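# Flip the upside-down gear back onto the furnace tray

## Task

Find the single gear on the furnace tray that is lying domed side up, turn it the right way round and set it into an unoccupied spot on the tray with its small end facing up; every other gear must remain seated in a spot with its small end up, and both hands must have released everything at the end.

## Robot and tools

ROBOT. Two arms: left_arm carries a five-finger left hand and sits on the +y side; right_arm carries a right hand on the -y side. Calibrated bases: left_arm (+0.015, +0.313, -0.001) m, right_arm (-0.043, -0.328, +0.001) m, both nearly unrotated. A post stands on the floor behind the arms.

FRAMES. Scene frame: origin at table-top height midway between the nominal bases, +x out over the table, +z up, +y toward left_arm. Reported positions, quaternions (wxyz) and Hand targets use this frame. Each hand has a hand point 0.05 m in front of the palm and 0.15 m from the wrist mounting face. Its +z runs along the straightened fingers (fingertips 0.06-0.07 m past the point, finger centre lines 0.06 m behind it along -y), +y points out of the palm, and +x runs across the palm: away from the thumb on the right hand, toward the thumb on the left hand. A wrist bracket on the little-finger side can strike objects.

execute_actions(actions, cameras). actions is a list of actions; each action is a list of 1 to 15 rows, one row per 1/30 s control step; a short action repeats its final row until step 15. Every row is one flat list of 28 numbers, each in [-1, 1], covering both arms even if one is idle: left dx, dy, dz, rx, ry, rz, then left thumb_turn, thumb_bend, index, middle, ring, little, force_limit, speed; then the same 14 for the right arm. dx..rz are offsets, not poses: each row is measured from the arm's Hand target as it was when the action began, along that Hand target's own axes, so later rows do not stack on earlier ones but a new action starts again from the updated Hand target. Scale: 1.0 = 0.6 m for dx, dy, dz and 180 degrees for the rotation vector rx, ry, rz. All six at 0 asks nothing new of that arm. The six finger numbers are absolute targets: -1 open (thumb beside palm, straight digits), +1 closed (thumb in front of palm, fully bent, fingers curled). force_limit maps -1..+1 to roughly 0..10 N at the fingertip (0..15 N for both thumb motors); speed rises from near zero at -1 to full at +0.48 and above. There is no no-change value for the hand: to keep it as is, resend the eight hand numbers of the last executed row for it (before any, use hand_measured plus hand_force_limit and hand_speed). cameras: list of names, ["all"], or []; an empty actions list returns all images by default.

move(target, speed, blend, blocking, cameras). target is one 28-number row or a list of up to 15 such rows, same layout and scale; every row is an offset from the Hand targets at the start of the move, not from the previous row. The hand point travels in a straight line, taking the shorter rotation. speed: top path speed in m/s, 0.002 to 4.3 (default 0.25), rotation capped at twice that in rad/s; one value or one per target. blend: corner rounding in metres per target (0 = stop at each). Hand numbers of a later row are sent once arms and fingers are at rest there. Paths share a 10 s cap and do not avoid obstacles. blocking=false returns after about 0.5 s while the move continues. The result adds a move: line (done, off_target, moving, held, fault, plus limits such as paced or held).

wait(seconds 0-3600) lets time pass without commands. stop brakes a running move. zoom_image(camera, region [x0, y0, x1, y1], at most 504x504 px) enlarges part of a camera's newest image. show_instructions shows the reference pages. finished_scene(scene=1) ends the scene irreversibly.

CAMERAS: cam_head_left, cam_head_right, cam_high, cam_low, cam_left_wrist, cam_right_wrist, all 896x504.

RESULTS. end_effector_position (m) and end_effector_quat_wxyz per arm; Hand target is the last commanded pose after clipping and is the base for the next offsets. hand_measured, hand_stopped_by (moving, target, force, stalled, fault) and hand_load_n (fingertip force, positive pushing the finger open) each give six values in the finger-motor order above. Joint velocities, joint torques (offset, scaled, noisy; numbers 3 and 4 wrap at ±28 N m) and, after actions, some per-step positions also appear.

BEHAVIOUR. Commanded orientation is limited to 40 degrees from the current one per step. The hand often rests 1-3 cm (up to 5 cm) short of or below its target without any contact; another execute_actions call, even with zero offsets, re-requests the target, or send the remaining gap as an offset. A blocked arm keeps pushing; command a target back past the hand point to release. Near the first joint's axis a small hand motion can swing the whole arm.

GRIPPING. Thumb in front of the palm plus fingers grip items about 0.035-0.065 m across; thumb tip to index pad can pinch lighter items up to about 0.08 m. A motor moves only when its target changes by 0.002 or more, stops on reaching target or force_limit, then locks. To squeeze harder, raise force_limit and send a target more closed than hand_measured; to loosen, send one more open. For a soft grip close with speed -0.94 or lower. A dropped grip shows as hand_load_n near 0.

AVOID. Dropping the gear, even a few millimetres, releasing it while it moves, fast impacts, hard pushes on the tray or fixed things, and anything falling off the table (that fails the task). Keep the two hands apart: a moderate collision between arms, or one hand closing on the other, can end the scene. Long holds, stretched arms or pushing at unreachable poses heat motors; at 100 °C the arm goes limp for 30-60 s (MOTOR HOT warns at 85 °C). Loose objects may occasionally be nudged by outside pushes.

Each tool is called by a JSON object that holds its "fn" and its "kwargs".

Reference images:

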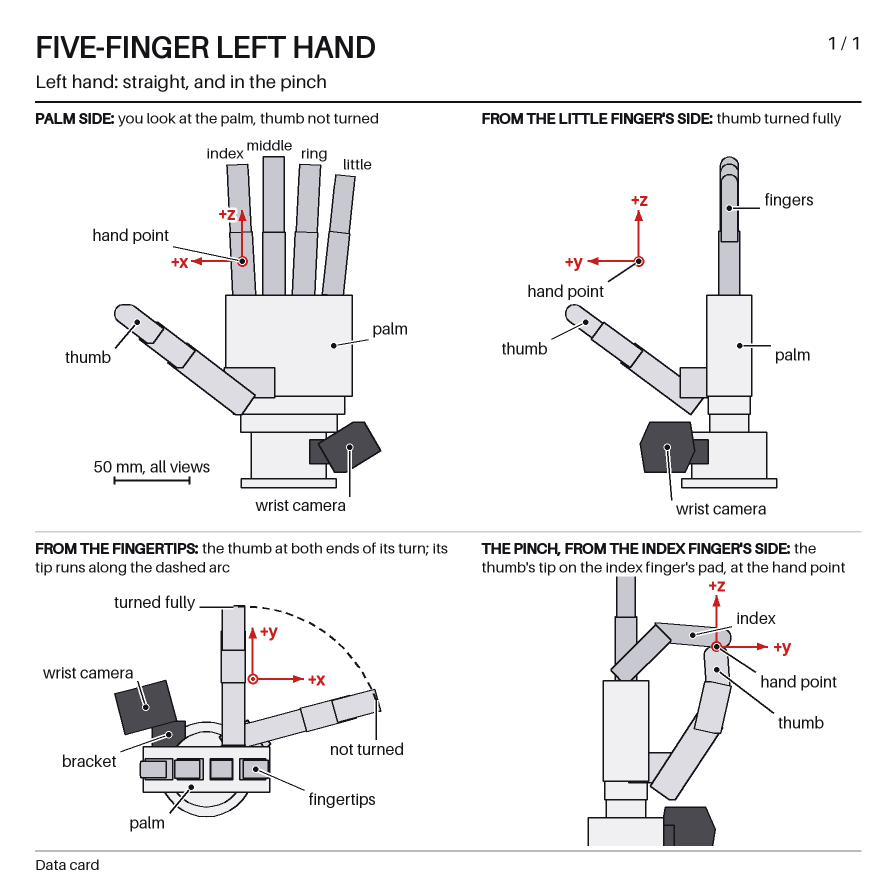

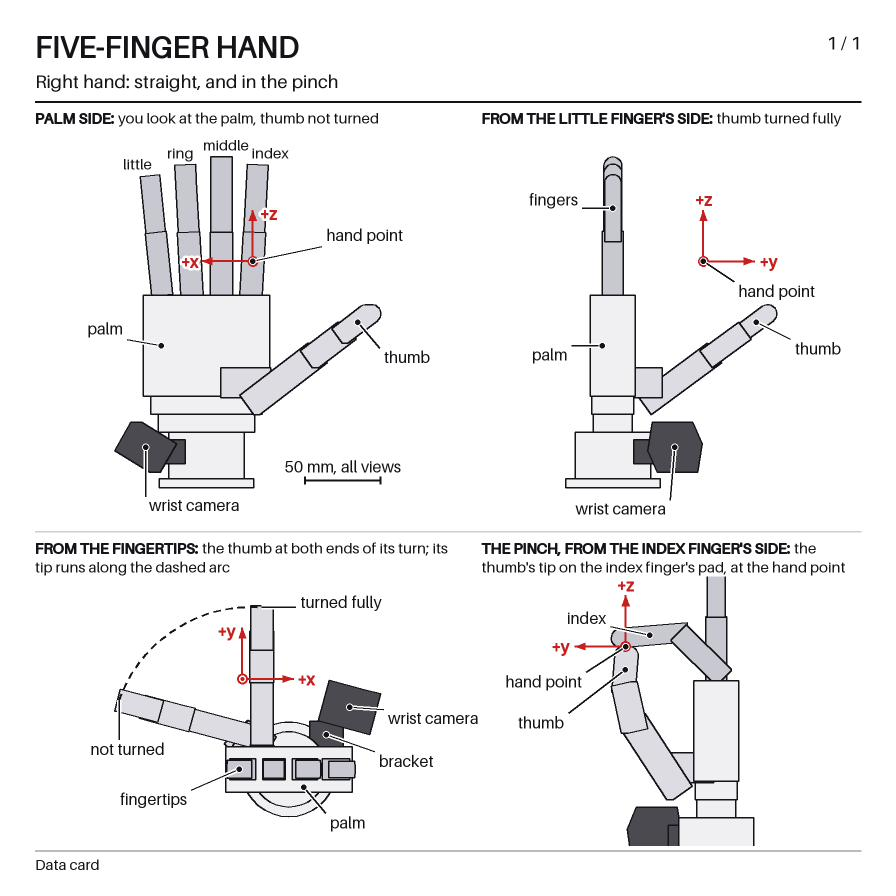

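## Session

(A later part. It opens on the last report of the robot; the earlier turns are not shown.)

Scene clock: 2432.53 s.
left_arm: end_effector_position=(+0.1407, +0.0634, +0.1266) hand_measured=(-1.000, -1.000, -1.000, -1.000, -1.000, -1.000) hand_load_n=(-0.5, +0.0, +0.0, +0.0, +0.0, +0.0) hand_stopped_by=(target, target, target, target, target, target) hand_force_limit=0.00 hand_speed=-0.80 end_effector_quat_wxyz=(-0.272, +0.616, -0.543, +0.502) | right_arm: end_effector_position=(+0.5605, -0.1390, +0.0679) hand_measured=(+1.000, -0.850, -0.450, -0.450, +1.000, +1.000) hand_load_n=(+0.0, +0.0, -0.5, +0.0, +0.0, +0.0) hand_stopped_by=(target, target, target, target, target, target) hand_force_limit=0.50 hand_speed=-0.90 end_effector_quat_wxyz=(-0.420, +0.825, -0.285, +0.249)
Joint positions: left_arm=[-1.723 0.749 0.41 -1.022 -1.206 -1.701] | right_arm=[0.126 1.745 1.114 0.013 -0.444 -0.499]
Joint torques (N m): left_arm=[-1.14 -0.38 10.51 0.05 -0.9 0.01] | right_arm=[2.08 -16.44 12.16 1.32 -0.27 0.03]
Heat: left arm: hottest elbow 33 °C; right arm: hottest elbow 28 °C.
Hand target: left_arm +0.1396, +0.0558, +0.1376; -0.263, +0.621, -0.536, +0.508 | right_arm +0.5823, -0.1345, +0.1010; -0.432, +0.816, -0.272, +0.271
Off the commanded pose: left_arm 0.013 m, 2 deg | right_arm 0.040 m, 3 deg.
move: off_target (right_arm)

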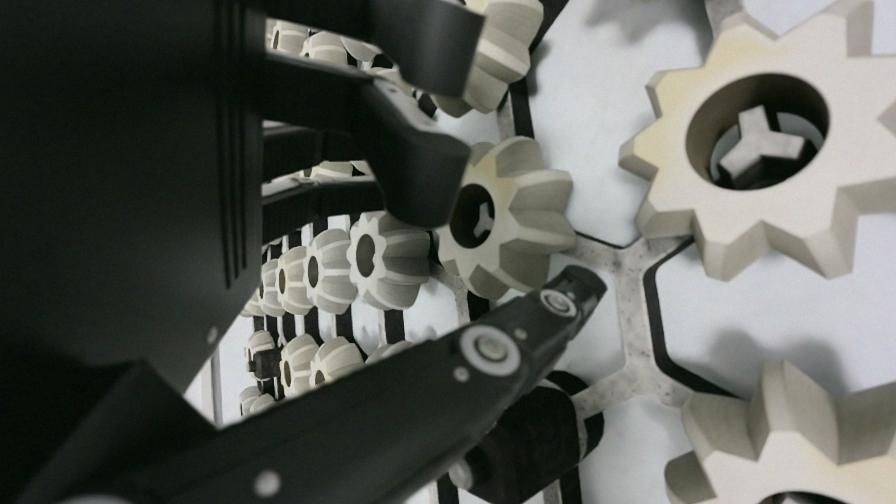

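{"fn": "move", "kwargs": {"target": [0,0,0,0,0,0,-1,-1,-1,-1,-1,-1,0,-0.8,0.0304,-0.1306,-0.0599,0,0,0,1,-0.85,-0.45,-0.45,1,1,0.5,-0.9], "speed": 0.1, "cameras": ["cam_right_wrist"]}}

Scene clock: 2439.17 s.
left_arm: end_effector_position=(+0.1407, +0.0634, +0.1266) hand_measured=(-1.000, -1.000, -1.000, -1.000, -1.000, -1.000) hand_load_n=(-0.5, +0.0, +0.0, +0.0, -0.5, -0.5) hand_stopped_by=(target, target, target, target, target, target) hand_force_limit=0.00 hand_speed=-0.80 end_effector_quat_wxyz=(-0.272, +0.616, -0.543, +0.502) | right_arm: end_effector_position=(+0.5695, -0.1361, +0.1521) hand_measured=(+1.000, -0.850, -0.450, -0.450, +1.000, +1.000) hand_load_n=(+0.0, +0.0, +0.0, +0.0, +0.0, +0.0) hand_stopped_by=(target, target, target, target, target, target) hand_force_limit=0.50 hand_speed=-0.90 end_effector_quat_wxyz=(-0.420, +0.825, -0.285, +0.249)
Joint positions: left_arm=[-1.723 0.749 0.41 -1.022 -1.206 -1.701] | right_arm=[0.128 1.655 1.248 -0.211 -0.442 -0.499]
Joint torques (N m): left_arm=[-1.14 -0.38 10.52 0.05 -0.89 0.01] | right_arm=[2.55 -16.09 13.6 1.25 -0.12 0.08]
Heat: left arm: hottest elbow 33 °C; right arm: hottest elbow 29 °C.
Hand target: left_arm +0.1396, +0.0558, +0.1376; -0.263, +0.621, -0.536, +0.508 | right_arm +0.5873, -0.1294, +0.1886; -0.432, +0.816, -0.272, +0.271
Off the commanded pose: left_arm 0.013 m, 2 deg | right_arm 0.041 m, 3 deg.
move: off_target (right_arm)

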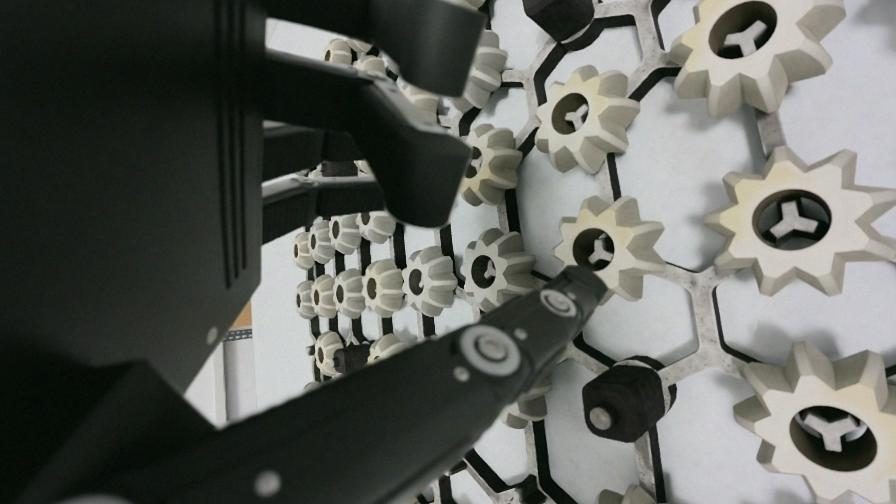

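{"fn": "move", "kwargs": {"target": [0,0,0,0,0,0,-1,-1,-1,-1,-1,-1,0,-0.8,0.0345,0.2338,-0.5047,-0.0288,0.1184,0.0666,1,-0.85,-0.45,-0.45,1,1,0.5,-0.9], "speed": 0.15, "cameras": ["cam_head_left","cam_head_right","cam_high","cam_low"]}}

{"fn": "zoom_image", "kwargs": {"camera": "cam_high", "region": [320, 280, 640, 460]}}

{"fn": "zoom_image", "kwargs": {"camera": "cam_head_left", "region": [215, 85, 535, 290]}}

{"fn": "zoom_image", "kwargs": {"camera": "cam_high", "region": [340, 150, 620, 300]}}

{"fn": "zoom_image", "kwargs": {"camera": "cam_low", "region": [350, 220, 680, 290]}}

Scene clock: 2451.77 s.
left_arm: end_effector_position=(+0.1407, +0.0634, +0.1266) hand_measured=(-1.000, -1.000, -1.000, -1.000, -1.000, -1.000) hand_load_n=(+0.0, +0.0, +0.0, +0.0, +0.0, +0.0) hand_stopped_by=(target, target, target, target, target, target) hand_force_limit=0.00 hand_speed=-0.80 end_effector_quat_wxyz=(-0.272, +0.616, -0.543, +0.502) | right_arm: end_effector_position=(+0.3725, -0.3780, +0.2229) hand_measured=(+1.000, -0.850, -0.450, -0.450, +1.000, +1.000) hand_load_n=(+0.0, +0.0, +0.0, +0.0, +0.0, +0.0) hand_stopped_by=(target, target, target, target, target, target) hand_force_limit=0.50 hand_speed=-0.90 end_effector_quat_wxyz=(-0.366, +0.734, -0.444, +0.360)
Joint positions: left_arm=[-1.723 0.749 0.41 -1.022 -1.206 -1.701] | right_arm=[-0.386 0.969 0.784 -0.387 -0.511 -0.538]
Joint torques (N m): left_arm=[-1.08 -0.38 10.52 0.06 -0.89 0.01] | right_arm=[1.49 -5.42 8.8 1.25 -0.38 -0.08]
Heat: left arm: hottest elbow 33 °C; right arm: hottest elbow 29 °C.
Hand target: left_arm +0.1396, +0.0558, +0.1376; -0.263, +0.621, -0.536, +0.508 | right_arm +0.3672, -0.3793, +0.2191; -0.363, +0.738, -0.442, +0.358
Off the commanded pose: left_arm 0.013 m, 2 deg | right_arm 0.007 m, 1 deg.
move: done

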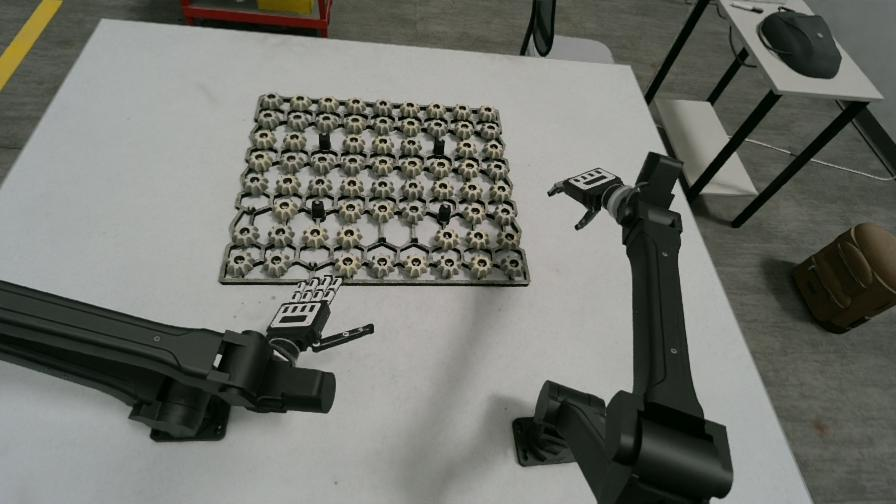

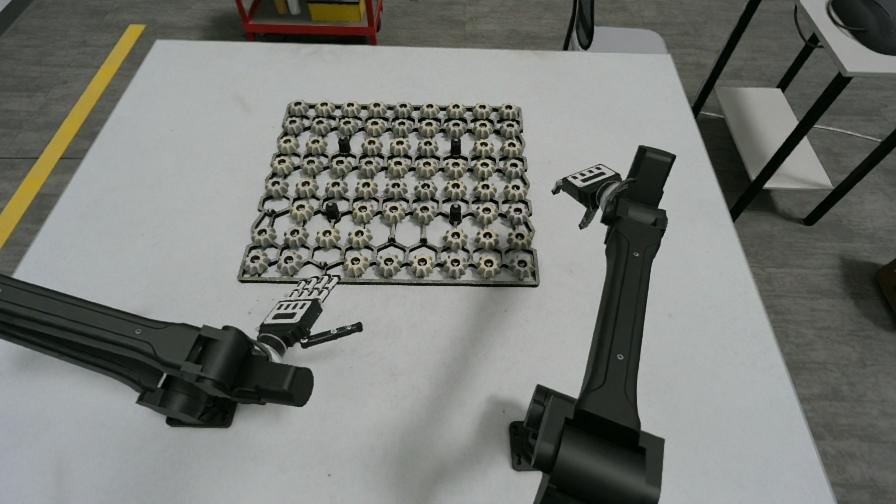

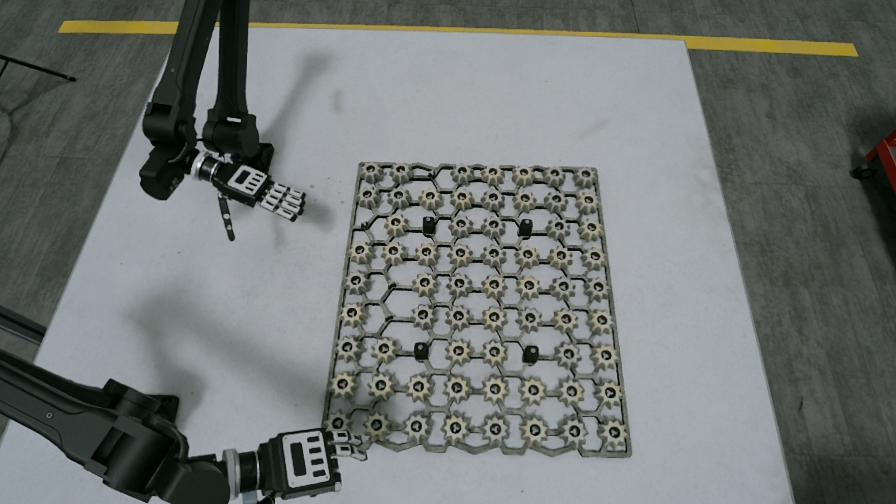

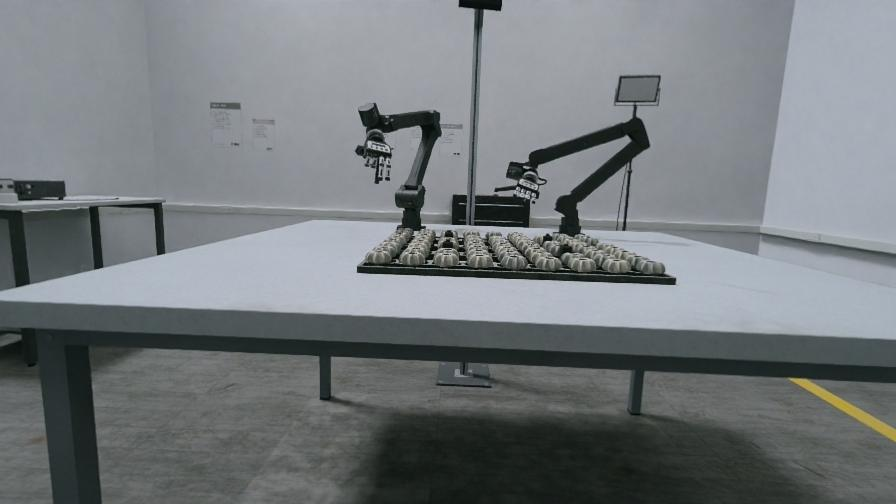

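Scaled by 1.575 from the camera's image (finer frame: 1280x720).

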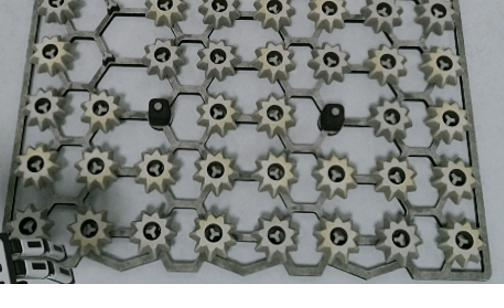

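Scaled by 1.575 from the camera's image (finer frame: 1280x720).

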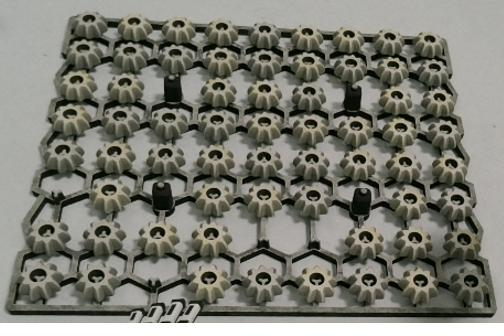

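Scaled by 1.800 from the camera's image (finer frame: 1280x720).

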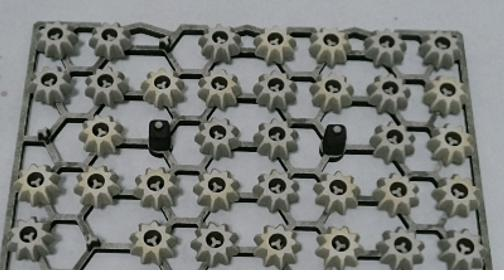

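Scaled by 1.527 from the camera's image (finer frame: 1280x720).

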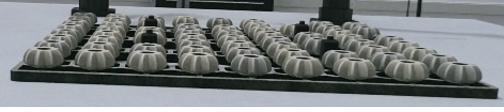

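{"fn": "zoom_image", "kwargs": {"camera": "cam_high", "region": [420, 325, 520, 400]}}

{"fn": "zoom_image", "kwargs": {"camera": "cam_head_left", "region": [395, 150, 495, 225]}}

{"fn": "zoom_image", "kwargs": {"camera": "cam_head_left", "region": [220, 85, 400, 290]}}

{"fn": "zoom_image", "kwargs": {"camera": "cam_low", "region": [415, 215, 475, 265]}}

Scaled by 5.040 from the camera's image (finer frame: 1280x720).

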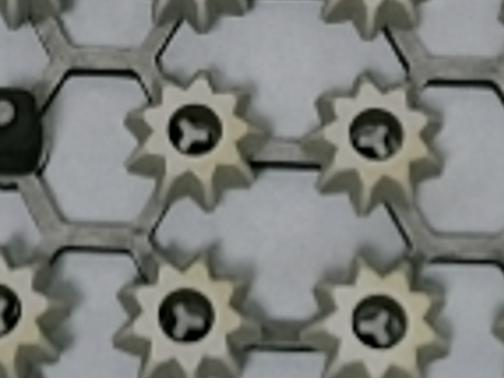

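Scaled by 5.040 from the camera's image (finer frame: 1280x720).

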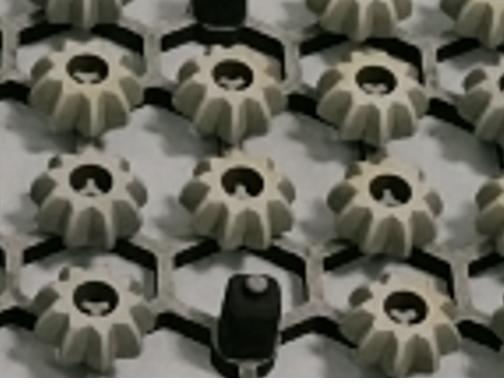

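Scaled by 2.459 from the camera's image (finer frame: 1280x720).

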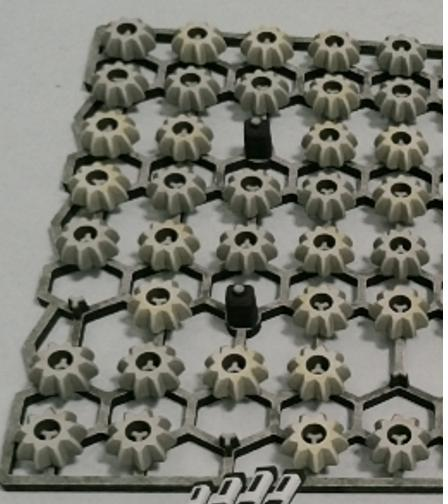

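Scaled by 8.400 from the camera's image (finer frame: 1280x720).

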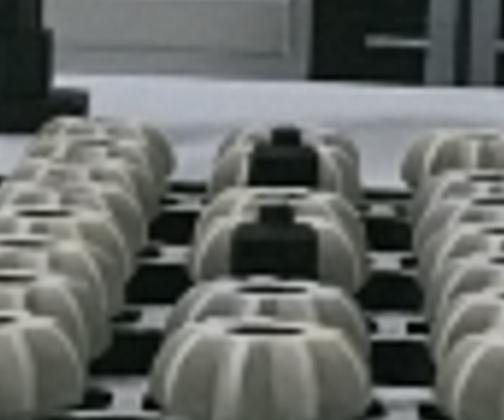

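{"fn": "finished_scene", "kwargs": {"scene": 1}}

The scene is finished: the task was done.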